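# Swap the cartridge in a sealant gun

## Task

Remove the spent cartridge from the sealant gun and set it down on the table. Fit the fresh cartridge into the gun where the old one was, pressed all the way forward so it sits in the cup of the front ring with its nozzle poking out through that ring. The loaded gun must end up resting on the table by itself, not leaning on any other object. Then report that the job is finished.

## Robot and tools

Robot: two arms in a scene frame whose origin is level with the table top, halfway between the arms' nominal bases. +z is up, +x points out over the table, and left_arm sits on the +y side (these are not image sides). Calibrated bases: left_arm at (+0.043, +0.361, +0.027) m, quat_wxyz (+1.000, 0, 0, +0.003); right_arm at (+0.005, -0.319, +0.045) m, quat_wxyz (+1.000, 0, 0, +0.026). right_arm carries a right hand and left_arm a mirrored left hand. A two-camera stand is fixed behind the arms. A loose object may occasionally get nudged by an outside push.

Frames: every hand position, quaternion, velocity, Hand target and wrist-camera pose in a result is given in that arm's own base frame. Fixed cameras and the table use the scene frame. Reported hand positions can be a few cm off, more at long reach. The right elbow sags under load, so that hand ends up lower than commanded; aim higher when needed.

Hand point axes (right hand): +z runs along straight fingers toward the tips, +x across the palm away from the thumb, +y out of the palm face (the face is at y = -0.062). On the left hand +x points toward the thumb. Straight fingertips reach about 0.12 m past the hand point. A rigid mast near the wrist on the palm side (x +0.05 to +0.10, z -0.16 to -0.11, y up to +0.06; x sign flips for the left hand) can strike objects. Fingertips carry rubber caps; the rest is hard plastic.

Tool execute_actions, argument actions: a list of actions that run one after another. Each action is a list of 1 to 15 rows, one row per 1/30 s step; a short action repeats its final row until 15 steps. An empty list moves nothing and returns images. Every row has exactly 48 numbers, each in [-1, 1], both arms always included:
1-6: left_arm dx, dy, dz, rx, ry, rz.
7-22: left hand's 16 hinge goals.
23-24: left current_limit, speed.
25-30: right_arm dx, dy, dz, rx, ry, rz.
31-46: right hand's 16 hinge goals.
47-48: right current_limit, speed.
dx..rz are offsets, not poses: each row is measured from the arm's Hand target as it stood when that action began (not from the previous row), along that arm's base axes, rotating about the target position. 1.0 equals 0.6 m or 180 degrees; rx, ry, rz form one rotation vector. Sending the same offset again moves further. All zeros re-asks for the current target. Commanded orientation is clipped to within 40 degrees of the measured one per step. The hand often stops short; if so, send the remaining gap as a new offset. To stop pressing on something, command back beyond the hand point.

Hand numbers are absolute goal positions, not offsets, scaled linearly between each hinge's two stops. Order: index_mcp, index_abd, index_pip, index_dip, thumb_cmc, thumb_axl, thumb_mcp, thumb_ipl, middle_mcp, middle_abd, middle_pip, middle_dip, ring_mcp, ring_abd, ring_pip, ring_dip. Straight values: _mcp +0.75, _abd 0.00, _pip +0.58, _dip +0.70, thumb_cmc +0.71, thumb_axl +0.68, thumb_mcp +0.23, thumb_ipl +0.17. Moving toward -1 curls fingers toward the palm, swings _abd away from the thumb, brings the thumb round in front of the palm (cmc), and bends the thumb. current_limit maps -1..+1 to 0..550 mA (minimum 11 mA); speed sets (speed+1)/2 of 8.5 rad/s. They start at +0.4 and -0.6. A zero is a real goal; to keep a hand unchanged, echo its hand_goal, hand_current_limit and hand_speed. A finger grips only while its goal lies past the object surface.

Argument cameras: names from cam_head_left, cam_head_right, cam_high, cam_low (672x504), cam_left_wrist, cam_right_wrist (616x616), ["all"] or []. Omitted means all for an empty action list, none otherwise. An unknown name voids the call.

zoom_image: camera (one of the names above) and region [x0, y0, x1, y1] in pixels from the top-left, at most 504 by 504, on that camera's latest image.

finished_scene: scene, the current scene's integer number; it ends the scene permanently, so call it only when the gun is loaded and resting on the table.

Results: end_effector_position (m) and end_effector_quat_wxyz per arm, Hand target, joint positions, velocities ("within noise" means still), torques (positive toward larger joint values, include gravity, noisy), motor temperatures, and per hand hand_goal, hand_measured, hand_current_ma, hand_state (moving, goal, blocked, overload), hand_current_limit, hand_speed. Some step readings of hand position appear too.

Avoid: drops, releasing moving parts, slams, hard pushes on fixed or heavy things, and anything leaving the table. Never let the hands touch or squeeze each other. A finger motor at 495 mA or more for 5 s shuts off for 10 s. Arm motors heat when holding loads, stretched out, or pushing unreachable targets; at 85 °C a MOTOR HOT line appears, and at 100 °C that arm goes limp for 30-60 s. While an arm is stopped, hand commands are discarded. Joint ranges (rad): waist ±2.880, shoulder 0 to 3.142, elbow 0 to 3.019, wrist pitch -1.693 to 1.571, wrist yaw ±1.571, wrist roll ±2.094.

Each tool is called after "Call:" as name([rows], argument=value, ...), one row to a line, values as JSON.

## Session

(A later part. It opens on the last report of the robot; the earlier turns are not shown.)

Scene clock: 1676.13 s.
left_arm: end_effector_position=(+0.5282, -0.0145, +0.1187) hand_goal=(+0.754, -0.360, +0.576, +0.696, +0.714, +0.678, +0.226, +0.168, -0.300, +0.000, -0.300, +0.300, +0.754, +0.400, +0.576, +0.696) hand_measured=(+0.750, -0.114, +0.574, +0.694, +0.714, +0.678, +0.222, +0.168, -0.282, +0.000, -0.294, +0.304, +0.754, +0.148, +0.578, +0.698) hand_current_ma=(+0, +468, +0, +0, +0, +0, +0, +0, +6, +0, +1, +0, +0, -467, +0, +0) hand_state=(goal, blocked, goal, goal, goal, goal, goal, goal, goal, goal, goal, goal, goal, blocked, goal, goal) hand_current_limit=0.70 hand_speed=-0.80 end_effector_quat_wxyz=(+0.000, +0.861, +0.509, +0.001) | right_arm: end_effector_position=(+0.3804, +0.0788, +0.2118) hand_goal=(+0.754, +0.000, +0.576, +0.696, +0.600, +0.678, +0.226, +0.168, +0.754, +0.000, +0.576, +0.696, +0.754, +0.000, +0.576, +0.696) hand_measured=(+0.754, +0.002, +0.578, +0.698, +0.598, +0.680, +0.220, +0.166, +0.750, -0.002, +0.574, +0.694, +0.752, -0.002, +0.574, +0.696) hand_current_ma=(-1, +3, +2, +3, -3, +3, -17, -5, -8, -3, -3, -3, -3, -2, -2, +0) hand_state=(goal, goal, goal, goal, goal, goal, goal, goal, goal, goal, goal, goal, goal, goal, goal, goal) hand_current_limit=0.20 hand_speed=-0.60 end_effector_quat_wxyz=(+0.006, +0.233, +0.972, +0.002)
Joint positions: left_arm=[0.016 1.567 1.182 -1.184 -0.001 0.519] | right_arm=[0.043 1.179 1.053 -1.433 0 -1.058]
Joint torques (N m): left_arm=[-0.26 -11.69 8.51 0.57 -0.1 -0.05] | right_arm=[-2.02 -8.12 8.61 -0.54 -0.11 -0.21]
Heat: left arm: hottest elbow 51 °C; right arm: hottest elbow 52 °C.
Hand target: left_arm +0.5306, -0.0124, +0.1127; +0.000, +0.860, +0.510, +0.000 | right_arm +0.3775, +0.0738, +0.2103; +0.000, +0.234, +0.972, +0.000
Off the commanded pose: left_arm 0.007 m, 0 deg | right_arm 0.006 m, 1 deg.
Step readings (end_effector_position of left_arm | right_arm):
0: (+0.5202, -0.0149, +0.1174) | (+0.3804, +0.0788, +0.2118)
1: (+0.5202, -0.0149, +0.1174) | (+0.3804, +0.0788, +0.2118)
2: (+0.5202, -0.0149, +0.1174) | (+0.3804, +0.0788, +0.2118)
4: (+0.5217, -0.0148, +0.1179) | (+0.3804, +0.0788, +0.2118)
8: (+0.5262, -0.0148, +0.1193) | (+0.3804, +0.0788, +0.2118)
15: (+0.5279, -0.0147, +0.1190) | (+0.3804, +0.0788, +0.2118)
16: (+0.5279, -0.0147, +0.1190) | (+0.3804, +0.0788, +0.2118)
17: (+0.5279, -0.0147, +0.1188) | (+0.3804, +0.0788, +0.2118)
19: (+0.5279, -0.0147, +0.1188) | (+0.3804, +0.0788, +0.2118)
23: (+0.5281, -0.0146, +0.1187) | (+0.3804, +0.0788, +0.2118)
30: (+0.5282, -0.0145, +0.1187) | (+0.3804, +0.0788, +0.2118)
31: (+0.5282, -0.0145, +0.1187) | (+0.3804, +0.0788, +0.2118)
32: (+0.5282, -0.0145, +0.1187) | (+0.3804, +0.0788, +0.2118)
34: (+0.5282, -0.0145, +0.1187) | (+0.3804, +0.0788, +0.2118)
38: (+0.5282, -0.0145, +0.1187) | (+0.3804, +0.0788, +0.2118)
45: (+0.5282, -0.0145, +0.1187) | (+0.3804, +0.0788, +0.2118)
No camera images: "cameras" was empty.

Call:
execute_actions([
  [[0,0,0.05,0,0,0,0.754,-0.36,0.576,0.696,0.714,0.678,0.226,0.168,-0.3,0,-0.3,0.3,0.754,0.4,0.576,0.696,0.7,-0.8,0,0,0,0,0,0,0.754,0,0.576,0.696,0.6,0.678,0.226,0.168,0.754,0,0.576,0.696,0.754,0,0.576,0.696,0.2,-0.6]],
  [[0.01,0,0.05,0,0,0,0.754,-0.36,0.576,0.696,0.714,0.678,0.226,0.168,-0.3,0,-0.3,0.3,0.754,0.4,0.576,0.696,0.7,-0.8,0,0,0,0,0,0,0.754,0,0.576,0.696,0.6,0.678,0.226,0.168,0.754,0,0.576,0.696,0.754,0,0.576,0.696,0.2,-0.6]],
], cameras=["cam_high","cam_left_wrist","cam_low"])

Call:
zoom_image(camera="cam_low", region=[280, 180, 440, 280])

Scene clock: 1683.70 s.
left_arm: end_effector_position=(+0.5234, -0.0146, +0.1513) hand_goal=(+0.754, -0.360, +0.576, +0.696, +0.714, +0.678, +0.226, +0.168, -0.300, +0.000, -0.300, +0.300, +0.754, +0.400, +0.576, +0.696) hand_measured=(+0.752, -0.354, +0.574, +0.694, +0.714, +0.678, +0.222, +0.168, -0.282, +0.000, -0.294, +0.304, +0.754, +0.394, +0.578, +0.696) hand_current_ma=(+0, +0, +0, +0, +0, +0, +0, +0, +6, +0, +1, +0, +0, +0, +0, +0) hand_state=(goal, goal, goal, goal, goal, goal, goal, goal, goal, goal, goal, goal, goal, goal, goal, goal) hand_current_limit=0.70 hand_speed=-0.80 end_effector_quat_wxyz=(-0.010, +0.861, +0.508, -0.017) | right_arm: end_effector_position=(+0.3804, +0.0788, +0.2118) hand_goal=(+0.754, +0.000, +0.576, +0.696, +0.600, +0.678, +0.226, +0.168, +0.754, +0.000, +0.576, +0.696, +0.754, +0.000, +0.576, +0.696) hand_measured=(+0.754, +0.002, +0.578, +0.698, +0.598, +0.680, +0.220, +0.166, +0.750, -0.002, +0.574, +0.694, +0.752, -0.002, +0.574, +0.696) hand_current_ma=(-1, +3, +2, +3, -3, +3, -17, -5, -8, -3, -3, -3, -3, -2, -2, +0) hand_state=(goal, goal, goal, goal, goal, goal, goal, goal, goal, goal, goal, goal, goal, goal, goal, goal) hand_current_limit=0.20 hand_speed=-0.60 end_effector_quat_wxyz=(+0.006, +0.233, +0.972, +0.002)
Joint positions: left_arm=[0.016 1.549 1.261 -1.321 -0.001 0.519] | right_arm=[0.043 1.179 1.053 -1.433 0 -1.058]
Joint torques (N m): left_arm=[-0.26 -13.27 12.74 -0.35 -0.1 -0.06] | right_arm=[-2.08 -8.12 8.61 -0.55 -0.11 -0.2]
Heat: left arm: hottest elbow 51 °C; right arm: hottest elbow 52 °C.
Hand target: left_arm +0.5366, -0.0124, +0.1727; +0.000, +0.860, +0.510, +0.000 | right_arm +0.3775, +0.0738, +0.2103; +0.000, +0.234, +0.972, +0.000
Off the commanded pose: left_arm 0.025 m, 2 deg | right_arm 0.006 m, 1 deg.
Step readings (end_effector_position of left_arm | right_arm):
0: (+0.5282, -0.0145, +0.1187) | (+0.3804, +0.0788, +0.2118)
1: (+0.5282, -0.0145, +0.1187) | (+0.3804, +0.0788, +0.2118)
2: (+0.5279, -0.0145, +0.1186) | (+0.3804, +0.0788, +0.2118)
4: (+0.5251, -0.0146, +0.1176) | (+0.3804, +0.0788, +0.2118)
8: (+0.5186, -0.0147, +0.1156) | (+0.3804, +0.0788, +0.2118)
15: (+0.5155, -0.0147, +0.1146) | (+0.3804, +0.0788, +0.2118)
16: (+0.5153, -0.0147, +0.1148) | (+0.3804, +0.0788, +0.2118)
17: (+0.5144, -0.0148, +0.1154) | (+0.3804, +0.0788, +0.2118)
19: (+0.5123, -0.0148, +0.1176) | (+0.3804, +0.0788, +0.2118)
23: (+0.5129, -0.0148, +0.1278) | (+0.3804, +0.0788, +0.2118)
30: (+0.5239, -0.0146, +0.1511) | (+0.3804, +0.0788, +0.2118)
Images, in order (width x height): cam_high 672x504, cam_low 672x504, cam_left_wrist 616x616.

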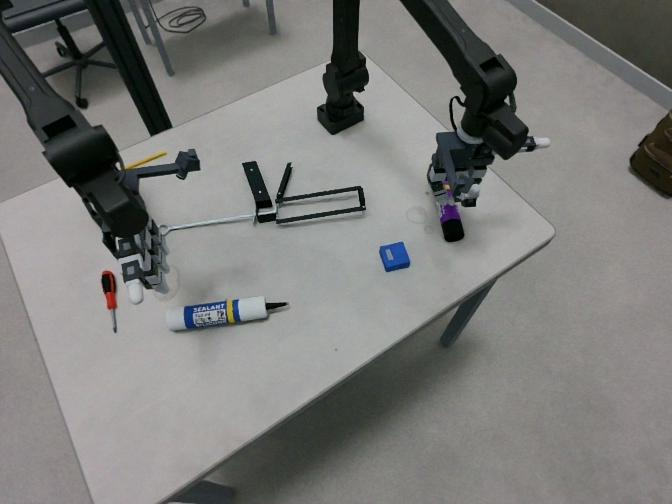

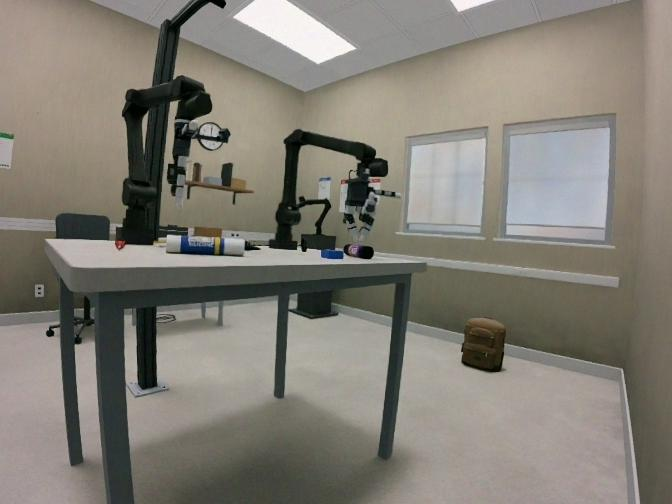

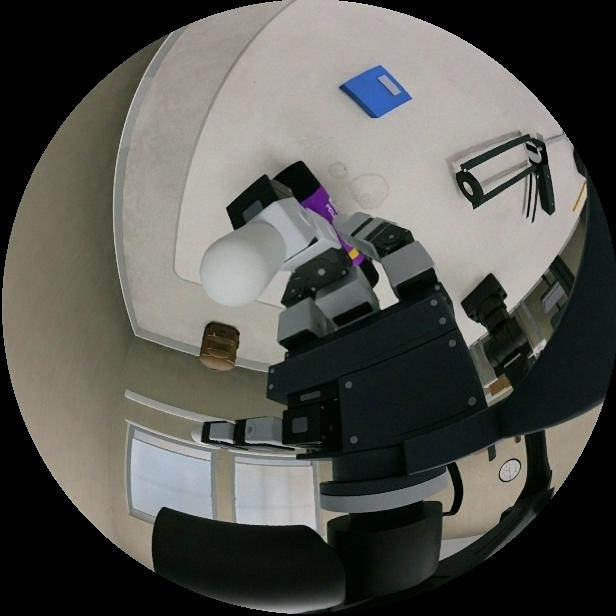

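Scaled by 3.150 from the camera's 672x504 image, which has a finer 960x720 frame.

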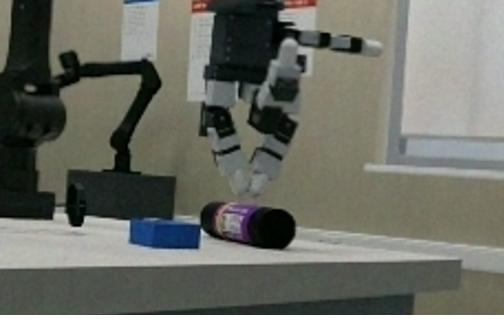

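Call:
execute_actions([
  [[-0.005,0,0,0,0,0,0.754,0.07,0.576,0.696,0.714,0.678,0.226,0.168,-0.3,0,-0.3,0.3,0.754,-0.05,0.576,0.696,0.5,-0.7,0,0,0,0,0,0,0.754,0,0.576,0.696,0.6,0.678,0.226,0.168,0.754,0,0.576,0.696,0.754,0,0.576,0.696,0.2,-0.6]],
  [[-0.005,0,-0.06,0,0,0,0.754,0.07,0.576,0.696,0.714,0.678,0.226,0.168,-0.3,0,-0.3,0.3,0.754,-0.05,0.576,0.696,0.5,-0.7,0,0,0,0,0,0,0.754,0,0.576,0.696,0.6,0.678,0.226,0.168,0.754,0,0.576,0.696,0.754,0,0.576,0.696,0.2,-0.6]],
  [[-0.005,0,-0.055,0,0,0,0.754,0.07,0.576,0.696,0.714,0.678,0.226,0.168,-0.3,0,-0.3,0.3,0.754,-0.05,0.576,0.696,0.5,-0.7,0,0,0,0,0,0,0.754,0,0.576,0.696,0.6,0.678,0.226,0.168,0.754,0,0.576,0.696,0.754,0,0.576,0.696,0.2,-0.6]],
  [[0,0,0,0,0,0,0.754,0.07,0.576,0.696,0.714,0.678,0.226,0.168,-0.3,0,-0.3,0.3,0.754,-0.05,0.576,0.696,0.5,-0.7,0,0,0,0,0,0,0.754,0,0.576,0.696,0.6,0.678,0.226,0.168,0.754,0,0.576,0.696,0.754,0,0.576,0.696,0.2,-0.6]],
], cameras=["cam_low","cam_left_wrist"])

Call:
zoom_image(camera="cam_low", region=[280, 180, 440, 280])

Scene clock: 1694.20 s.
left_arm: end_effector_position=(+0.5244, -0.0123, +0.1074) hand_goal=(+0.754, +0.070, +0.576, +0.696, +0.714, +0.678, +0.226, +0.168, -0.300, +0.000, -0.300, +0.300, +0.754, -0.050, +0.576, +0.696) hand_measured=(+0.748, +0.072, +0.572, +0.694, +0.714, +0.678, +0.222, +0.168, -0.282, +0.000, -0.294, +0.304, +0.756, -0.052, +0.578, +0.696) hand_current_ma=(+0, +0, +0, +0, +0, +0, -1, +0, +6, +0, +1, +0, +0, +0, +0, +0) hand_state=(goal, goal, goal, goal, goal, goal, goal, goal, goal, goal, goal, goal, goal, goal, goal, goal) hand_current_limit=0.50 hand_speed=-0.70 end_effector_quat_wxyz=(-0.001, +0.860, +0.511, -0.001) | right_arm: end_effector_position=(+0.3804, +0.0788, +0.2118) hand_goal=(+0.754, +0.000, +0.576, +0.696, +0.600, +0.678, +0.226, +0.168, +0.754, +0.000, +0.576, +0.696, +0.754, +0.000, +0.576, +0.696) hand_measured=(+0.754, +0.002, +0.578, +0.698, +0.598, +0.680, +0.220, +0.166, +0.750, -0.002, +0.574, +0.694, +0.752, -0.002, +0.574, +0.696) hand_current_ma=(-1, +3, +2, +3, -3, +3, -17, -5, -8, -3, -3, -3, -3, -2, -2, +0) hand_state=(goal, goal, goal, goal, goal, goal, goal, goal, goal, goal, goal, goal, goal, goal, goal, goal) hand_current_limit=0.20 hand_speed=-0.60 end_effector_quat_wxyz=(+0.006, +0.233, +0.972, +0.002)
Joint positions: left_arm=[0.02 1.572 1.157 -1.159 0 0.519] | right_arm=[0.043 1.179 1.053 -1.433 0 -1.058]
Joint torques (N m): left_arm=[-0.44 -11.75 8.57 0.64 -0.13 -0.06] | right_arm=[-2.08 -8.06 8.57 -0.62 -0.11 -0.2]
Heat: left arm: hottest elbow 52 °C; right arm: hottest elbow 52 °C.
Hand target: left_arm +0.5277, -0.0124, +0.1038; +0.000, +0.860, +0.510, +0.000 | right_arm +0.3775, +0.0738, +0.2103; +0.000, +0.234, +0.972, +0.000
Off the commanded pose: left_arm 0.005 m, 0 deg | right_arm 0.006 m, 1 deg.
Step readings (end_effector_position of left_arm | right_arm):
0: (+0.5234, -0.0146, +0.1513) | (+0.3804, +0.0788, +0.2118)
1: (+0.5234, -0.0146, +0.1513) | (+0.3804, +0.0788, +0.2118)
2: (+0.5234, -0.0146, +0.1513) | (+0.3804, +0.0788, +0.2118)
4: (+0.5234, -0.0146, +0.1513) | (+0.3804, +0.0788, +0.2118)
8: (+0.5234, -0.0146, +0.1513) | (+0.3804, +0.0788, +0.2118)
15: (+0.5234, -0.0146, +0.1513) | (+0.3804, +0.0788, +0.2118)
16: (+0.5234, -0.0146, +0.1513) | (+0.3804, +0.0788, +0.2118)
17: (+0.5239, -0.0146, +0.1515) | (+0.3804, +0.0788, +0.2118)
19: (+0.5271, -0.0146, +0.1506) | (+0.3804, +0.0788, +0.2118)
23: (+0.5280, -0.0145, +0.1436) | (+0.3804, +0.0788, +0.2118)
30: (+0.5300, -0.0132, +0.1425) | (+0.3804, +0.0788, +0.2118)
31: (+0.5298, -0.0132, +0.1421) | (+0.3804, +0.0788, +0.2118)
32: (+0.5304, -0.0131, +0.1409) | (+0.3804, +0.0788, +0.2118)
34: (+0.5330, -0.0113, +0.1378) | (+0.3804, +0.0788, +0.2118)
38: (+0.5316, -0.0105, +0.1266) | (+0.3804, +0.0788, +0.2118)
45: (+0.5248, -0.0117, +0.1086) | (+0.3804, +0.0788, +0.2118)
46: (+0.5246, -0.0117, +0.1081) | (+0.3804, +0.0788, +0.2118)
47: (+0.5243, -0.0118, +0.1073) | (+0.3804, +0.0788, +0.2118)
49: (+0.5243, -0.0118, +0.1073) | (+0.3804, +0.0788, +0.2118)
53: (+0.5244, -0.0123, +0.1074) | (+0.3804, +0.0788, +0.2118)
60: (+0.5244, -0.0123, +0.1074) | (+0.3804, +0.0788, +0.2118)
Images, in order (width x height): cam_low 672x504, cam_left_wrist 616x616.

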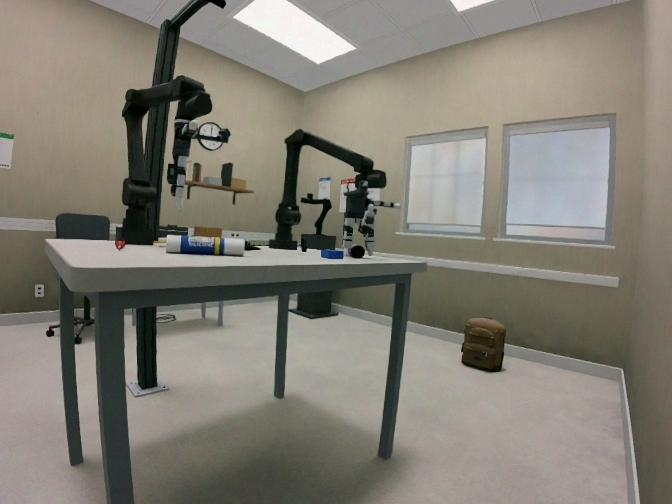

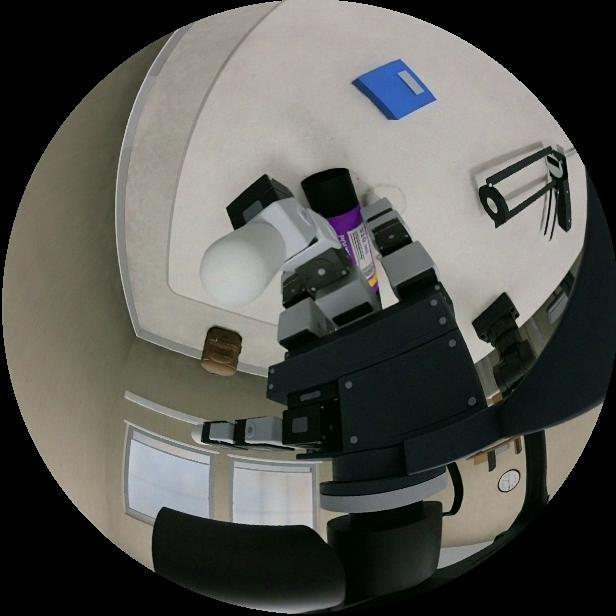

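Scaled by 3.150 from the camera's 672x504 image, which has a finer 960x720 frame.

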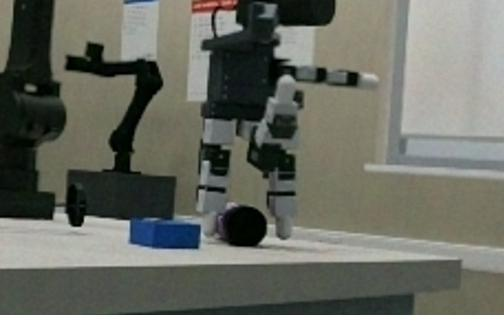

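Call:
execute_actions(actions=[])

Call:
zoom_image(camera="cam_high", region=[380, 120, 520, 260])

Call:
zoom_image(camera="cam_head_left", region=[150, 200, 300, 340])

Scene clock: 1697.33 s.
left_arm: end_effector_position=(+0.5244, -0.0123, +0.1074) hand_goal=(+0.754, +0.070, +0.576, +0.696, +0.714, +0.678, +0.226, +0.168, -0.300, +0.000, -0.300, +0.300, +0.754, -0.050, +0.576, +0.696) hand_measured=(+0.748, +0.072, +0.572, +0.694, +0.714, +0.678, +0.222, +0.168, -0.282, +0.000, -0.294, +0.304, +0.756, -0.052, +0.578, +0.696) hand_current_ma=(+0, +0, +0, +0, +0, +0, -1, +0, +6, +0, +1, +0, +0, +0, +0, +0) hand_state=(goal, goal, goal, goal, goal, goal, goal, goal, goal, goal, goal, goal, goal, goal, goal, goal) hand_current_limit=0.50 hand_speed=-0.70 end_effector_quat_wxyz=(-0.001, +0.860, +0.511, -0.001) | right_arm: end_effector_position=(+0.3804, +0.0788, +0.2118) hand_goal=(+0.754, +0.000, +0.576, +0.696, +0.600, +0.678, +0.226, +0.168, +0.754, +0.000, +0.576, +0.696, +0.754, +0.000, +0.576, +0.696) hand_measured=(+0.754, +0.002, +0.578, +0.698, +0.598, +0.680, +0.220, +0.166, +0.750, -0.002, +0.574, +0.694, +0.752, -0.002, +0.574, +0.696) hand_current_ma=(-1, +3, +2, +3, -3, +3, -17, -5, -8, -3, -3, -3, -3, -2, -2, +0) hand_state=(goal, goal, goal, goal, goal, goal, goal, goal, goal, goal, goal, goal, goal, goal, goal, goal) hand_current_limit=0.20 hand_speed=-0.60 end_effector_quat_wxyz=(+0.006, +0.233, +0.972, +0.002)
Joint positions: left_arm=[0.02 1.572 1.157 -1.159 0 0.519] | right_arm=[0.043 1.179 1.053 -1.433 0 -1.058]
Joint velocities: within noise
Joint torques (N m): left_arm=[-0.5 -11.93 8.57 0.62 -0.14 -0.06] | right_arm=[-2.02 -8.06 8.62 -0.58 -0.11 -0.21]
Motor temperatures (°C): left_arm=[30 35 51 28 30 30] | right_arm=[32 34 52 30 29 30]
Heat: left arm: hottest elbow 51 °C; right arm: hottest elbow 52 °C.
Hand target: left_arm +0.5277, -0.0124, +0.1038; +0.000, +0.860, +0.510, +0.000 | right_arm +0.3775, +0.0738, +0.2103; +0.000, +0.234, +0.972, +0.000
Off the commanded pose: left_arm 0.005 m, 0 deg | right_arm 0.006 m, 1 deg.

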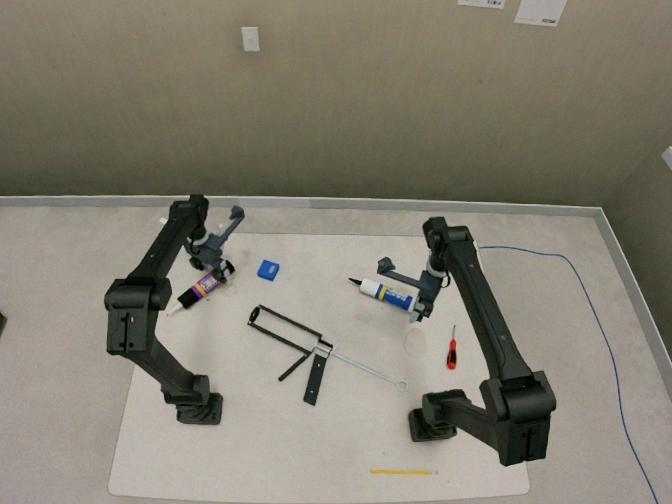

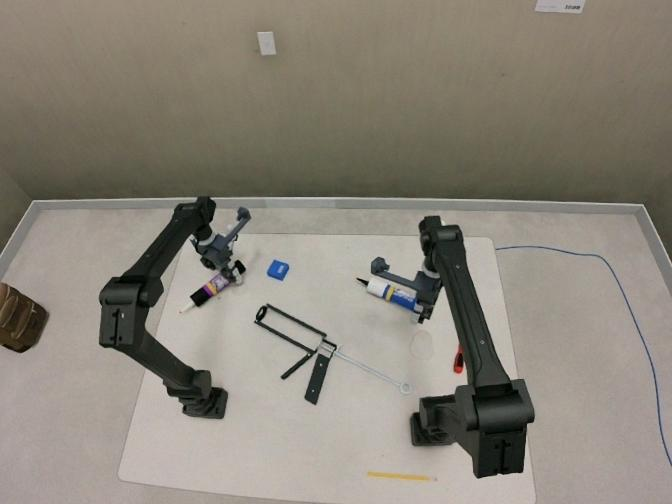

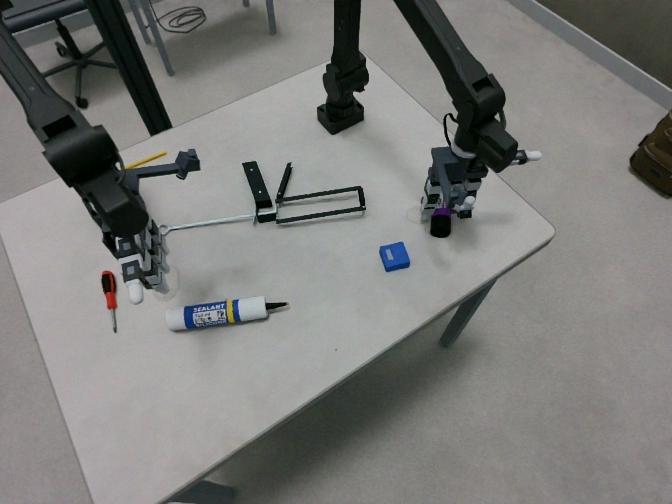

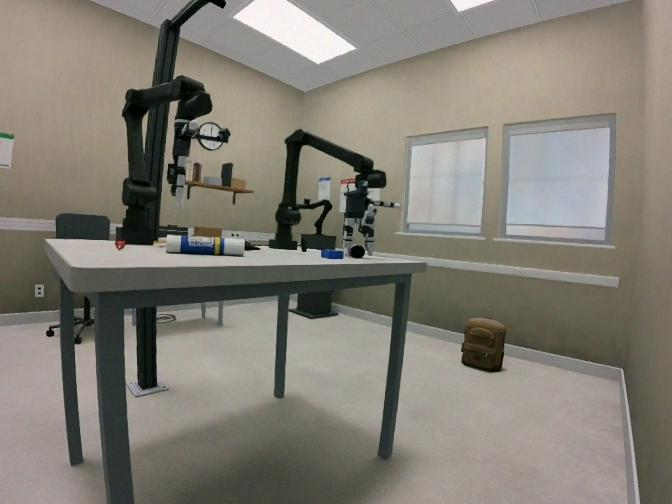

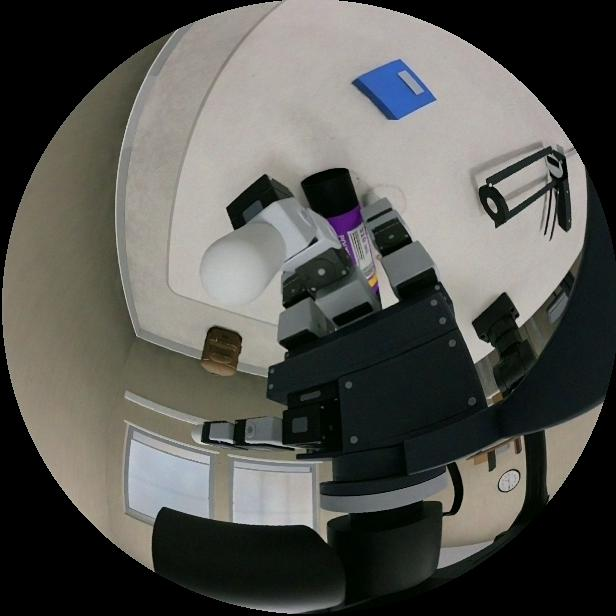

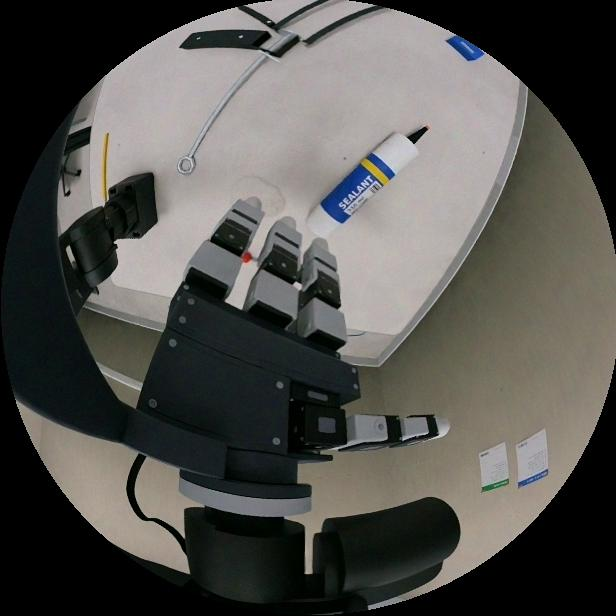

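Scaled by 3.600 from the camera's 672x504 image, which has a finer 960x720 frame.

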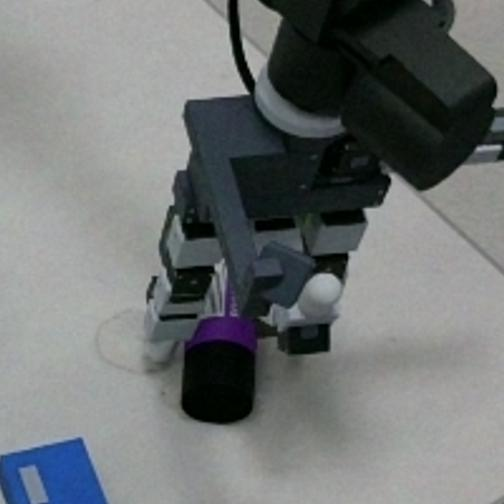

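Scaled by 3.360 from the camera's 672x504 image, which has a finer 960x720 frame.

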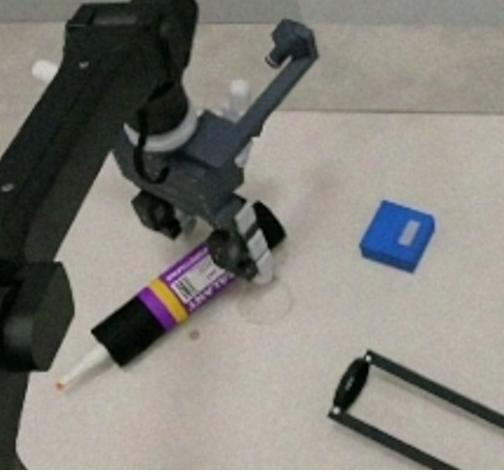

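Call:
execute_actions([
  [[0,0,0.06,0,0,0,0.754,0.07,0.576,0.696,0.714,0.678,0.226,0.168,-0.3,0,-0.3,0.3,0.754,-0.05,0.576,0.696,0.5,-0.7,0,0,0,0,0,0,0.754,0,0.576,0.696,0.6,0.678,0.226,0.168,0.754,0,0.576,0.696,0.754,0,0.576,0.696,0.2,-0.6]],
  [[0,0,0.06,0,0,0,0.754,0.07,0.576,0.696,0.714,0.678,0.226,0.168,-0.3,0,-0.3,0.3,0.754,-0.05,0.576,0.696,0.5,-0.7,0,0,0,0,0,0,0.754,0,0.576,0.696,0.6,0.678,0.226,0.168,0.754,0,0.576,0.696,0.754,0,0.576,0.696,0.2,-0.6]],
  [[-0.035,0,0,0,0,-0.046,0.754,0.07,0.576,0.696,0.714,0.678,0.226,0.168,-0.3,0,-0.3,0.3,0.754,-0.05,0.576,0.696,0.5,-0.7,0,0,0,0,0,0,0.754,0,0.576,0.696,0.6,0.678,0.226,0.168,0.754,0,0.576,0.696,0.754,0,0.576,0.696,0.2,-0.6]],
  [[-0.031,-0.005,0,0,0,-0.046,0.754,0.07,0.576,0.696,0.714,0.678,0.226,0.168,-0.3,0,-0.3,0.3,0.754,-0.05,0.576,0.696,0.5,-0.7,0,0,0,0,0,0,0.754,0,0.576,0.696,0.6,0.678,0.226,0.168,0.754,0,0.576,0.696,0.754,0,0.576,0.696,0.2,-0.6]],
], cameras=["cam_head_left","cam_left_wrist"])

Call:
zoom_image(camera="cam_head_left", region=[150, 200, 300, 340])

Scene clock: 1720.57 s.
left_arm: end_effector_position=(+0.4902, -0.0169, +0.1685) hand_goal=(+0.754, +0.070, +0.576, +0.696, +0.714, +0.678, +0.226, +0.168, -0.300, +0.000, -0.300, +0.300, +0.754, -0.050, +0.576, +0.696) hand_measured=(+0.750, +0.072, +0.572, +0.694, +0.714, +0.678, +0.222, +0.168, -0.282, +0.000, -0.294, +0.304, +0.754, -0.052, +0.578, +0.696) hand_current_ma=(+0, +0, +0, +0, +0, +0, -1, +0, +6, +0, +1, +0, +0, +0, +0, +0) hand_state=(goal, goal, goal, goal, goal, goal, goal, goal, goal, goal, goal, goal, goal, goal, goal, goal) hand_current_limit=0.50 hand_speed=-0.70 end_effector_quat_wxyz=(-0.003, +0.922, +0.386, -0.005) | right_arm: end_effector_position=(+0.3804, +0.0788, +0.2118) hand_goal=(+0.754, +0.000, +0.576, +0.696, +0.600, +0.678, +0.226, +0.168, +0.754, +0.000, +0.576, +0.696, +0.754, +0.000, +0.576, +0.696) hand_measured=(+0.754, +0.002, +0.578, +0.698, +0.598, +0.680, +0.220, +0.166, +0.750, -0.002, +0.574, +0.694, +0.752, -0.002, +0.574, +0.696) hand_current_ma=(-1, +3, +2, +3, -3, +3, -17, -5, -8, -3, -3, -3, -3, -2, -2, +0) hand_state=(goal, goal, goal, goal, goal, goal, goal, goal, goal, goal, goal, goal, goal, goal, goal, goal) hand_current_limit=0.20 hand_speed=-0.60 end_effector_quat_wxyz=(+0.006, +0.233, +0.972, +0.002)
Joint positions: left_arm=[0.064 1.461 1.204 -1.324 -0.003 0.842] | right_arm=[0.043 1.179 1.053 -1.433 0 -1.058]
Joint torques (N m): left_arm=[-0.15 -12.86 8.98 -0.06 0 0.09] | right_arm=[-1.96 -8 8.58 -0.57 -0.11 -0.21]
Heat: left arm: hottest elbow 49 °C; right arm: hottest elbow 52 °C.
Hand target: left_arm +0.4879, -0.0154, +0.1757; +0.000, +0.925, +0.381, +0.000 | right_arm +0.3775, +0.0738, +0.2103; +0.000, +0.234, +0.972, +0.000
Off the commanded pose: left_arm 0.008 m, 1 deg | right_arm 0.006 m, 1 deg.
Step readings (end_effector_position of left_arm | right_arm):
0: (+0.5244, -0.0123, +0.1074) | (+0.3804, +0.0788, +0.2118)
1: (+0.5244, -0.0123, +0.1074) | (+0.3804, +0.0788, +0.2118)
2: (+0.5239, -0.0123, +0.1073) | (+0.3804, +0.0788, +0.2118)
4: (+0.5193, -0.0124, +0.1058) | (+0.3804, +0.0788, +0.2118)
8: (+0.5104, -0.0126, +0.1042) | (+0.3804, +0.0788, +0.2118)
15: (+0.5110, -0.0126, +0.1119) | (+0.3804, +0.0788, +0.2118)
16: (+0.5113, -0.0126, +0.1129) | (+0.3804, +0.0788, +0.2118)
17: (+0.5109, -0.0126, +0.1145) | (+0.3804, +0.0788, +0.2118)
19: (+0.5090, -0.0126, +0.1198) | (+0.3804, +0.0788, +0.2118)
23: (+0.5111, -0.0126, +0.1387) | (+0.3804, +0.0788, +0.2118)
30: (+0.5152, -0.0125, +0.1552) | (+0.3804, +0.0788, +0.2118)
31: (+0.5149, -0.0126, +0.1551) | (+0.3804, +0.0788, +0.2118)
32: (+0.5146, -0.0130, +0.1551) | (+0.3804, +0.0788, +0.2118)
34: (+0.5138, -0.0142, +0.1566) | (+0.3804, +0.0788, +0.2118)
38: (+0.5121, -0.0133, +0.1644) | (+0.3804, +0.0788, +0.2118)
45: (+0.5103, -0.0121, +0.1715) | (+0.3804, +0.0788, +0.2118)
46: (+0.5099, -0.0124, +0.1712) | (+0.3804, +0.0788, +0.2118)
47: (+0.5087, -0.0130, +0.1707) | (+0.3804, +0.0788, +0.2118)
49: (+0.5033, -0.0138, +0.1684) | (+0.3804, +0.0788, +0.2118)
53: (+0.4936, -0.0153, +0.1659) | (+0.3804, +0.0788, +0.2118)
60: (+0.4909, -0.0158, +0.1685) | (+0.3804, +0.0788, +0.2118)
Images, in order (width x height): cam_head_left 672x504, cam_left_wrist 616x616.

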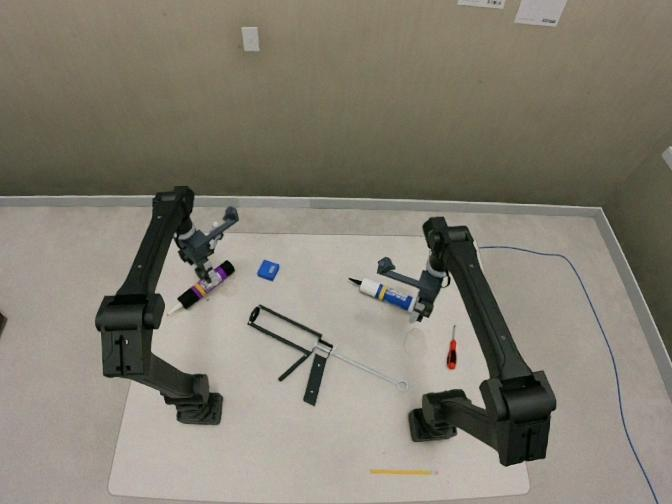

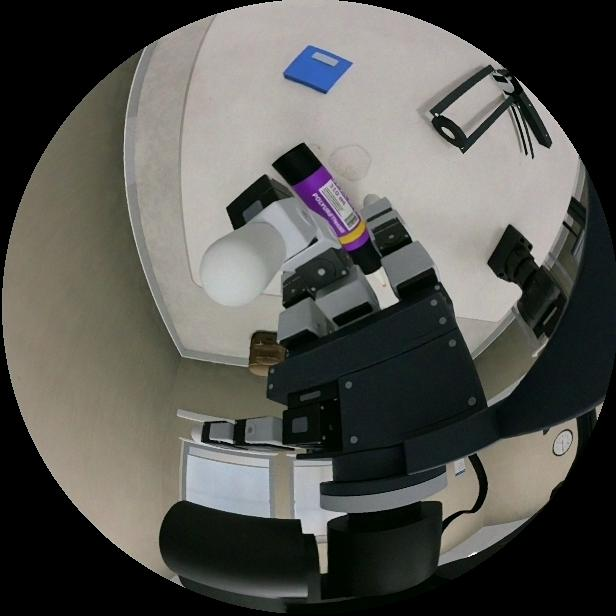

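Scaled by 3.360 from the camera's 672x504 image, which has a finer 960x720 frame.

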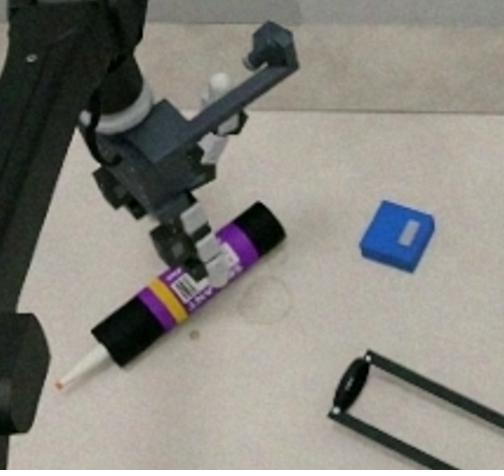

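Call:
execute_actions([
  [[0,0,-0.06,0,0,0,0.754,0.07,0.576,0.696,0.714,0.678,0.226,0.168,-0.3,0,-0.3,0.3,0.754,-0.05,0.576,0.696,0.5,-0.7,0,0,0,0,0,0,0.754,0,0.576,0.696,0.6,0.678,0.226,0.168,0.754,0,0.576,0.696,0.754,0,0.576,0.696,0.2,-0.6]],
  [[-0.003,0,-0.062,0,0,0,0.754,0.07,0.576,0.696,0.714,0.678,0.226,0.168,-0.3,0,-0.3,0.3,0.754,-0.05,0.576,0.696,0.5,-0.7,0,0,0,0,0,0,0.754,0,0.576,0.696,0.6,0.678,0.226,0.168,0.754,0,0.576,0.696,0.754,0,0.576,0.696,0.2,-0.6]],
], cameras=["cam_head_left","cam_high"])

Call:
zoom_image(camera="cam_head_left", region=[150, 200, 300, 340])

Call:
zoom_image(camera="cam_high", region=[380, 120, 520, 260])

Scene clock: 1729.23 s.
left_arm: end_effector_position=(+0.4818, -0.0175, +0.1016) hand_goal=(+0.754, +0.070, +0.576, +0.696, +0.714, +0.678, +0.226, +0.168, -0.300, +0.000, -0.300, +0.300, +0.754, -0.050, +0.576, +0.696) hand_measured=(+0.750, +0.072, +0.572, +0.694, +0.714, +0.678, +0.222, +0.168, -0.282, +0.000, -0.294, +0.304, +0.754, -0.052, +0.578, +0.696) hand_current_ma=(+0, +0, +0, +0, +0, +0, -1, +0, +5, +0, +1, +0, +0, +0, +0, +0) hand_state=(goal, goal, goal, goal, goal, goal, goal, goal, goal, goal, goal, goal, goal, goal, goal, goal) hand_current_limit=0.50 hand_speed=-0.70 end_effector_quat_wxyz=(-0.003, +0.923, +0.386, -0.006) | right_arm: end_effector_position=(+0.3804, +0.0788, +0.2118) hand_goal=(+0.754, +0.000, +0.576, +0.696, +0.600, +0.678, +0.226, +0.168, +0.754, +0.000, +0.576, +0.696, +0.754, +0.000, +0.576, +0.696) hand_measured=(+0.754, +0.002, +0.578, +0.698, +0.598, +0.680, +0.220, +0.166, +0.750, -0.002, +0.574, +0.694, +0.752, -0.002, +0.574, +0.696) hand_current_ma=(-1, +3, +2, +3, -3, +3, -17, -5, -8, -3, -3, -3, -3, -2, -2, +0) hand_state=(goal, goal, goal, goal, goal, goal, goal, goal, goal, goal, goal, goal, goal, goal, goal, goal) hand_current_limit=0.20 hand_speed=-0.60 end_effector_quat_wxyz=(+0.006, +0.233, +0.972, +0.002)
Joint positions: left_arm=[0.064 1.503 1.063 -1.144 -0.003 0.843] | right_arm=[0.043 1.179 1.053 -1.433 0 -1.058]
Joint torques (N m): left_arm=[0.03 -11.11 8.72 0.55 0.01 0.1] | right_arm=[-2.02 -8.18 8.59 -0.54 -0.11 -0.2]
Heat: left arm: hottest elbow 48 °C; right arm: hottest elbow 52 °C.
Hand target: left_arm +0.4861, -0.0154, +0.1025; +0.000, +0.925, +0.381, +0.000 | right_arm +0.3775, +0.0738, +0.2103; +0.000, +0.234, +0.972, +0.000
Off the commanded pose: left_arm 0.005 m, 1 deg | right_arm 0.006 m, 1 deg.
Step readings (end_effector_position of left_arm | right_arm):
0: (+0.4902, -0.0169, +0.1685) | (+0.3804, +0.0788, +0.2118)
1: (+0.4899, -0.0169, +0.1682) | (+0.3804, +0.0788, +0.2118)
2: (+0.4898, -0.0169, +0.1666) | (+0.3804, +0.0788, +0.2118)
4: (+0.4891, -0.0170, +0.1605) | (+0.3804, +0.0788, +0.2118)
8: (+0.4825, -0.0174, +0.1449) | (+0.3804, +0.0788, +0.2118)
15: (+0.4842, -0.0173, +0.1416) | (+0.3804, +0.0788, +0.2118)
16: (+0.4844, -0.0174, +0.1414) | (+0.3804, +0.0788, +0.2118)
17: (+0.4853, -0.0173, +0.1401) | (+0.3804, +0.0788, +0.2118)
19: (+0.4866, -0.0172, +0.1343) | (+0.3804, +0.0788, +0.2118)
23: (+0.4817, -0.0175, +0.1133) | (+0.3804, +0.0788, +0.2118)
30: (+0.4812, -0.0176, +0.1014) | (+0.3804, +0.0788, +0.2118)
Images, in order (width x height): cam_head_left 672x504, cam_high 672x504.

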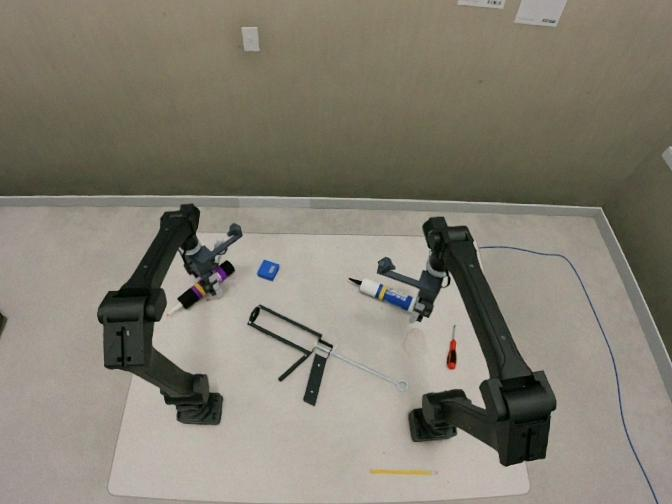

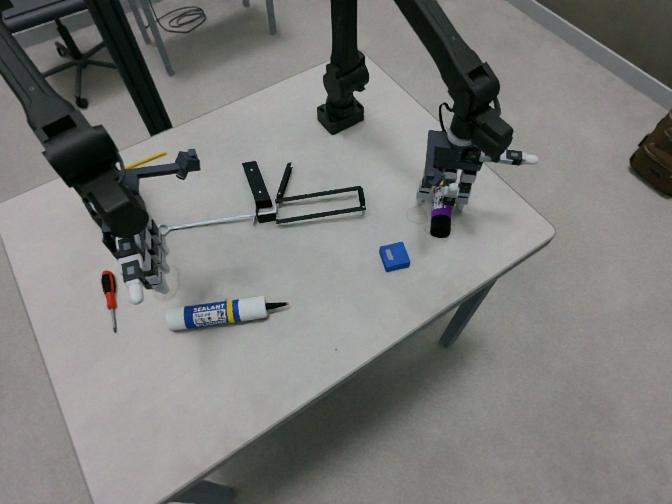

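Scaled by 3.360 from the camera's 672x504 image, which has a finer 960x720 frame.

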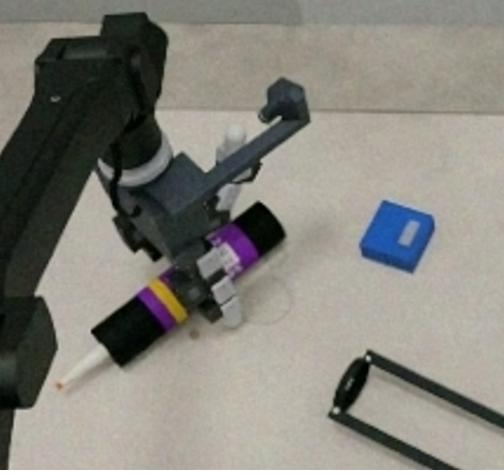

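Scaled by 3.600 from the camera's 672x504 image, which has a finer 960x720 frame.

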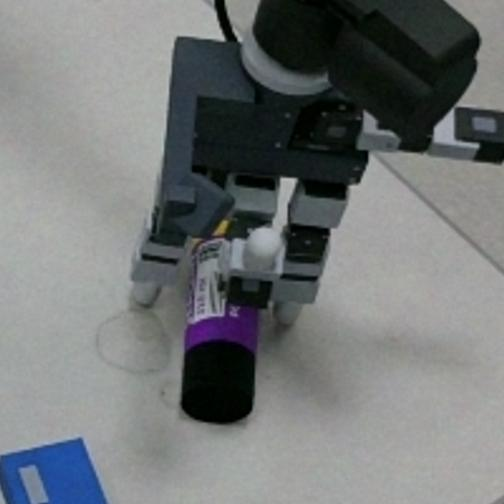

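Call:
execute_actions([
  [[0,0,0,0,0,0,0.754,-0.36,0.576,0.696,0.714,0.678,0.226,0.168,-0.3,0,-0.3,0.3,0.754,0.4,0.576,0.696,0.6,-0.8,0,0,0,0,0,0,0.754,0,0.576,0.696,0.6,0.678,0.226,0.168,0.754,0,0.576,0.696,0.754,0,0.576,0.696,0.2,-0.6]],
  [[0.005,0,0.05,0,0,0,0.754,-0.36,0.576,0.696,0.714,0.678,0.226,0.168,-0.3,0,-0.3,0.3,0.754,0.4,0.576,0.696,0.7,-0.8,0,0,0,0,0,0,0.754,0,0.576,0.696,0.6,0.678,0.226,0.168,0.754,0,0.576,0.696,0.754,0,0.576,0.696,0.2,-0.6]],
  [[0.005,0,0.05,0,0,0,0.754,-0.36,0.576,0.696,0.714,0.678,0.226,0.168,-0.3,0,-0.3,0.3,0.754,0.4,0.576,0.696,0.7,-0.8,0,0,0,0,0,0,0.754,0,0.576,0.696,0.6,0.678,0.226,0.168,0.754,0,0.576,0.696,0.754,0,0.576,0.696,0.2,-0.6]],
], cameras=["cam_low","cam_high"])

Call:
zoom_image(camera="cam_low", region=[280, 180, 440, 280])

Scene clock: 1743.23 s.
left_arm: end_effector_position=(+0.4704, -0.0179, +0.1224) hand_goal=(+0.754, -0.360, +0.576, +0.696, +0.714, +0.678, +0.226, +0.168, -0.300, +0.000, -0.300, +0.300, +0.754, +0.400, +0.576, +0.696) hand_measured=(+0.750, -0.126, +0.574, +0.696, +0.714, +0.678, +0.222, +0.168, -0.282, +0.000, -0.294, +0.304, +0.752, +0.142, +0.576, +0.696) hand_current_ma=(+0, +467, +0, +0, +0, +0, -1, +0, +5, +0, +1, +0, +0, -467, +0, +0) hand_state=(goal, blocked, goal, goal, goal, goal, goal, goal, goal, goal, goal, goal, goal, blocked, goal, goal) hand_current_limit=0.70 hand_speed=-0.80 end_effector_quat_wxyz=(-0.014, +0.922, +0.385, -0.038) | right_arm: end_effector_position=(+0.3804, +0.0788, +0.2118) hand_goal=(+0.754, +0.000, +0.576, +0.696, +0.600, +0.678, +0.226, +0.168, +0.754, +0.000, +0.576, +0.696, +0.754, +0.000, +0.576, +0.696) hand_measured=(+0.754, +0.002, +0.578, +0.698, +0.598, +0.680, +0.220, +0.166, +0.750, -0.002, +0.574, +0.694, +0.752, -0.002, +0.574, +0.696) hand_current_ma=(-1, +3, +2, +3, -3, +3, -17, -5, -8, -3, -3, -3, -3, -2, -2, +0) hand_state=(goal, goal, goal, goal, goal, goal, goal, goal, goal, goal, goal, goal, goal, goal, goal, goal) hand_current_limit=0.20 hand_speed=-0.60 end_effector_quat_wxyz=(+0.006, +0.233, +0.972, +0.002)
Joint positions: left_arm=[0.065 1.49 1.12 -1.282 -0.003 0.844] | right_arm=[0.043 1.179 1.053 -1.433 0 -1.058]
Joint torques (N m): left_arm=[-0.15 -14.1 14.28 -0.51 -0.02 0.09] | right_arm=[-2.14 -8.06 8.62 -0.58 -0.11 -0.2]
Heat: left arm: hottest elbow 48 °C; right arm: hottest elbow 52 °C.
Hand target: left_arm +0.4922, -0.0154, +0.1624; +0.000, +0.925, +0.381, +0.000 | right_arm +0.3775, +0.0738, +0.2103; +0.000, +0.234, +0.972, +0.000
Off the commanded pose: left_arm 0.046 m, 5 deg | right_arm 0.006 m, 1 deg.
Step readings (end_effector_position of left_arm | right_arm):
0: (+0.4818, -0.0175, +0.1016) | (+0.3804, +0.0788, +0.2118)
1: (+0.4818, -0.0175, +0.1016) | (+0.3804, +0.0788, +0.2118)
2: (+0.4818, -0.0175, +0.1016) | (+0.3804, +0.0788, +0.2118)
4: (+0.4818, -0.0175, +0.1016) | (+0.3804, +0.0788, +0.2118)
8: (+0.4824, -0.0173, +0.1017) | (+0.3804, +0.0788, +0.2118)
15: (+0.4824, -0.0172, +0.1017) | (+0.3804, +0.0788, +0.2118)
16: (+0.4824, -0.0172, +0.1017) | (+0.3804, +0.0788, +0.2118)
17: (+0.4821, -0.0172, +0.1018) | (+0.3804, +0.0788, +0.2118)
19: (+0.4804, -0.0173, +0.1027) | (+0.3804, +0.0788, +0.2118)
23: (+0.4730, -0.0178, +0.1010) | (+0.3804, +0.0788, +0.2118)
30: (+0.4693, -0.0180, +0.1001) | (+0.3804, +0.0788, +0.2118)
31: (+0.4691, -0.0180, +0.1002) | (+0.3804, +0.0788, +0.2118)
32: (+0.4682, -0.0181, +0.1007) | (+0.3804, +0.0788, +0.2118)
34: (+0.4668, -0.0182, +0.1036) | (+0.3804, +0.0788, +0.2118)
38: (+0.4666, -0.0182, +0.1127) | (+0.3804, +0.0788, +0.2118)
45: (+0.4713, -0.0179, +0.1226) | (+0.3804, +0.0788, +0.2118)
Images, in order (width x height): cam_high 672x504, cam_low 672x504.

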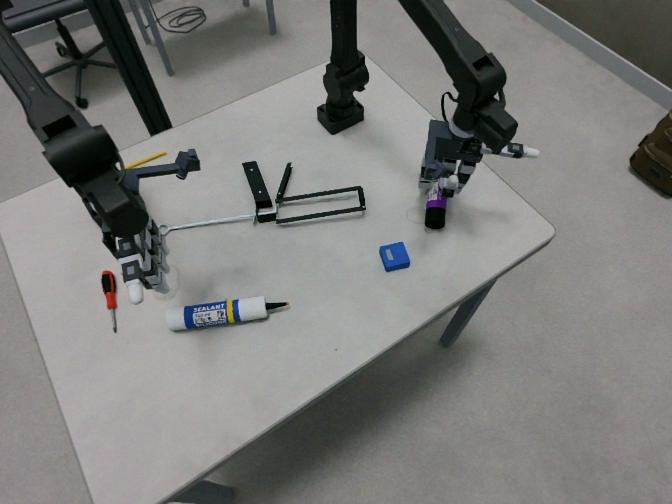

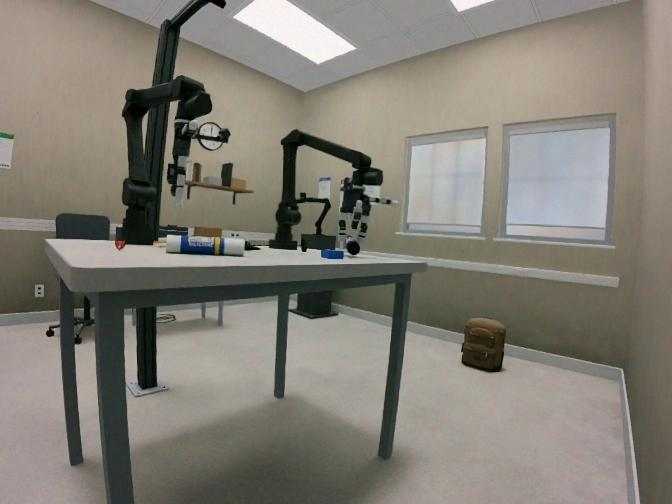

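Scaled by 3.150 from the camera's 672x504 image, which has a finer 960x720 frame.

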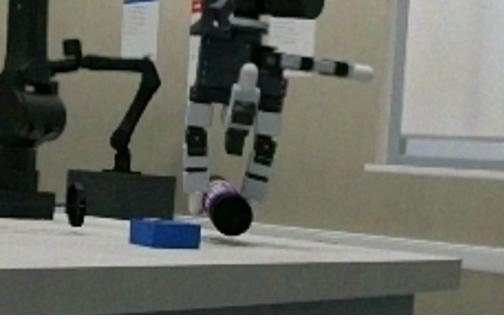

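Call:
execute_actions([
  [[-0.005,0,-0.05,0,0,0,0.754,-0.36,0.576,0.696,0.714,0.678,0.226,0.168,-0.3,0,-0.3,0.3,0.754,0.4,0.576,0.696,0.5,-0.8,0,0,0,0,0,0,0.754,0,0.576,0.696,0.6,0.678,0.226,0.168,0.754,0,0.576,0.696,0.754,0,0.576,0.696,0.2,-0.6]],
  [[-0.005,0,-0.05,0,0,0,0.754,-0.2,0.576,0.696,0.714,0.678,0.226,0.168,-0.3,0,-0.3,0.3,0.754,0.22,0.576,0.696,0.5,-0.8,0,0,0,0,0,0,0.754,0,0.576,0.696,0.6,0.678,0.226,0.168,0.754,0,0.576,0.696,0.754,0,0.576,0.696,0.2,-0.6]],
  [[0,0,0,0,0,0,0.754,-0.12,0.576,0.696,0.714,0.678,0.226,0.168,-0.3,0,-0.3,0.3,0.754,0.15,0.576,0.696,0.5,-0.8,0,0,0,0,0,0,0.754,0,0.576,0.696,0.6,0.678,0.226,0.168,0.754,0,0.576,0.696,0.754,0,0.576,0.696,0.2,-0.6],[0,0,0,0,0,0,0.754,-0.04,0.576,0.696,0.714,0.678,0.226,0.168,-0.3,0,-0.3,0.3,0.754,0.08,0.576,0.696,0.5,-0.8,0,0,0,0,0,0,0.754,0,0.576,0.696,0.6,0.678,0.226,0.168,0.754,0,0.576,0.696,0.754,0,0.576,0.696,0.2,-0.6]],
  [[0,0,0,0,0,0,0.754,0.07,0.576,0.696,0.714,0.678,0.226,0.168,-0.3,0,-0.3,0.3,0.754,-0.05,0.576,0.696,0.5,-0.8,0,0,0,0,0,0,0.754,0,0.576,0.696,0.6,0.678,0.226,0.168,0.754,0,0.576,0.696,0.754,0,0.576,0.696,0.2,-0.6]],
], cameras=["cam_low","cam_head_left"])

Call:
zoom_image(camera="cam_head_left", region=[150, 200, 300, 340])

Scene clock: 1759.77 s.
left_arm: end_effector_position=(+0.4837, -0.0171, +0.1032) hand_goal=(+0.754, +0.070, +0.576, +0.696, +0.714, +0.678, +0.226, +0.168, -0.300, +0.000, -0.300, +0.300, +0.754, -0.050, +0.576, +0.696) hand_measured=(+0.756, +0.066, +0.576, +0.696, +0.714, +0.678, +0.222, +0.168, -0.282, +0.000, -0.294, +0.304, +0.754, -0.046, +0.576, +0.696) hand_current_ma=(+0, +0, +0, +0, +0, +0, -1, +0, +5, +0, +1, +0, +0, +0, +0, +0) hand_state=(goal, goal, goal, goal, goal, goal, goal, goal, goal, goal, goal, goal, goal, goal, goal, goal) hand_current_limit=0.50 hand_speed=-0.80 end_effector_quat_wxyz=(-0.003, +0.923, +0.386, -0.004) | right_arm: end_effector_position=(+0.3804, +0.0788, +0.2118) hand_goal=(+0.754, +0.000, +0.576, +0.696, +0.600, +0.678, +0.226, +0.168, +0.754, +0.000, +0.576, +0.696, +0.754, +0.000, +0.576, +0.696) hand_measured=(+0.754, +0.002, +0.578, +0.698, +0.598, +0.680, +0.220, +0.166, +0.750, -0.002, +0.574, +0.694, +0.752, -0.002, +0.574, +0.696) hand_current_ma=(-1, +3, +2, +3, -3, +3, -17, -5, -8, -3, -3, -3, -3, -2, -2, +0) hand_state=(goal, goal, goal, goal, goal, goal, goal, goal, goal, goal, goal, goal, goal, goal, goal, goal) hand_current_limit=0.20 hand_speed=-0.60 end_effector_quat_wxyz=(+0.006, +0.233, +0.972, +0.002)
Joint positions: left_arm=[0.065 1.504 1.067 -1.143 -0.003 0.844] | right_arm=[0.043 1.179 1.053 -1.433 0 -1.058]
Joint torques (N m): left_arm=[-0.09 -11.11 8.39 0.55 0.01 0.09] | right_arm=[-2.08 -8.06 8.62 -0.57 -0.11 -0.2]
Heat: left arm: hottest elbow 51 °C; right arm: hottest elbow 52 °C.
Hand target: left_arm +0.4862, -0.0154, +0.1025; +0.000, +0.925, +0.381, +0.000 | right_arm +0.3775, +0.0738, +0.2103; +0.000, +0.234, +0.972, +0.000
Off the commanded pose: left_arm 0.003 m, 1 deg | right_arm 0.006 m, 1 deg.
Step readings (end_effector_position of left_arm | right_arm):
0: (+0.4704, -0.0179, +0.1224) | (+0.3804, +0.0788, +0.2118)
1: (+0.4704, -0.0179, +0.1224) | (+0.3804, +0.0788, +0.2118)
2: (+0.4707, -0.0179, +0.1225) | (+0.3804, +0.0788, +0.2118)
4: (+0.4737, -0.0177, +0.1231) | (+0.3804, +0.0788, +0.2118)
8: (+0.4819, -0.0172, +0.1251) | (+0.3804, +0.0788, +0.2118)
15: (+0.4822, -0.0172, +0.1231) | (+0.3804, +0.0788, +0.2118)
16: (+0.4818, -0.0172, +0.1224) | (+0.3804, +0.0788, +0.2118)
17: (+0.4815, -0.0172, +0.1207) | (+0.3804, +0.0788, +0.2118)
19: (+0.4820, -0.0172, +0.1151) | (+0.3804, +0.0788, +0.2118)
23: (+0.4797, -0.0173, +0.1020) | (+0.3804, +0.0788, +0.2118)
30: (+0.4809, -0.0173, +0.1024) | (+0.3804, +0.0788, +0.2118)
31: (+0.4809, -0.0173, +0.1024) | (+0.3804, +0.0788, +0.2118)
32: (+0.4810, -0.0173, +0.1024) | (+0.3804, +0.0788, +0.2118)
34: (+0.4814, -0.0172, +0.1025) | (+0.3804, +0.0788, +0.2118)
38: (+0.4834, -0.0171, +0.1031) | (+0.3804, +0.0788, +0.2118)
45: (+0.4837, -0.0171, +0.1032) | (+0.3804, +0.0788, +0.2118)
46: (+0.4837, -0.0171, +0.1032) | (+0.3804, +0.0788, +0.2118)
47: (+0.4837, -0.0171, +0.1032) | (+0.3804, +0.0788, +0.2118)
49: (+0.4837, -0.0171, +0.1032) | (+0.3804, +0.0788, +0.2118)
53: (+0.4837, -0.0171, +0.1032) | (+0.3804, +0.0788, +0.2118)
60: (+0.4837, -0.0171, +0.1032) | (+0.3804, +0.0788, +0.2118)
Images, in order (width x height): cam_head_left 672x504, cam_low 672x504.

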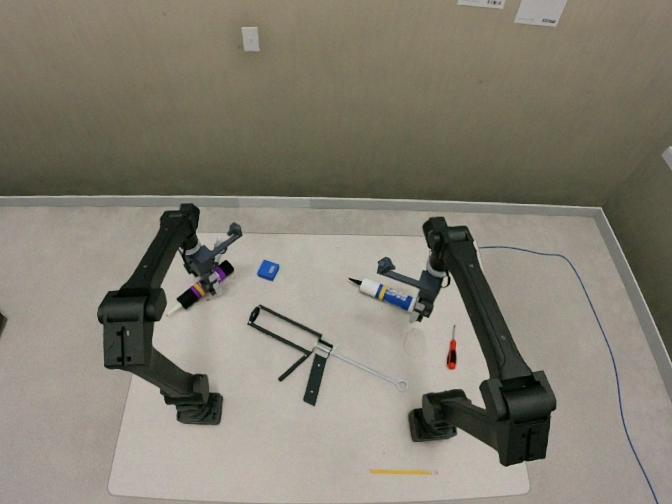

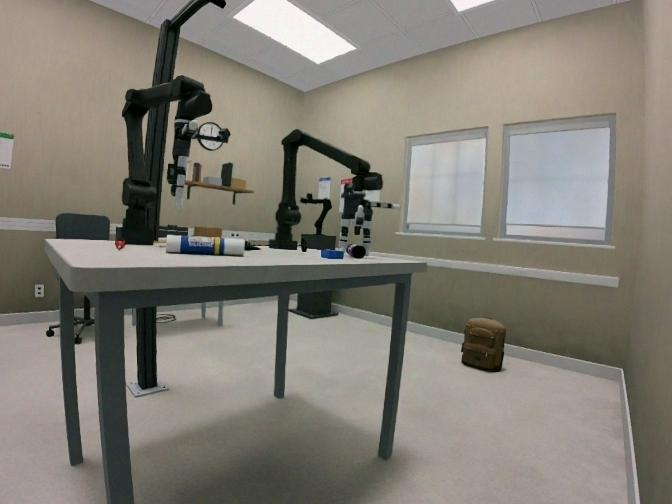

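Scaled by 3.360 from the camera's 672x504 image, which has a finer 960x720 frame.

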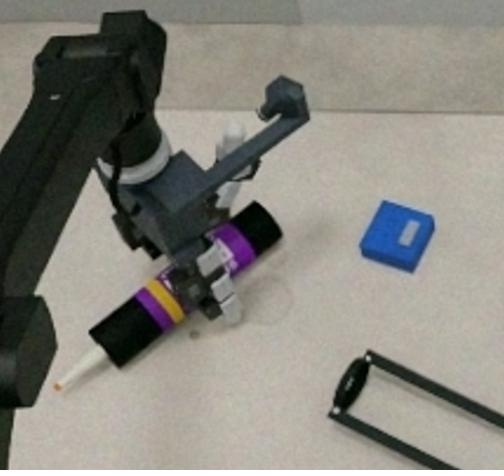

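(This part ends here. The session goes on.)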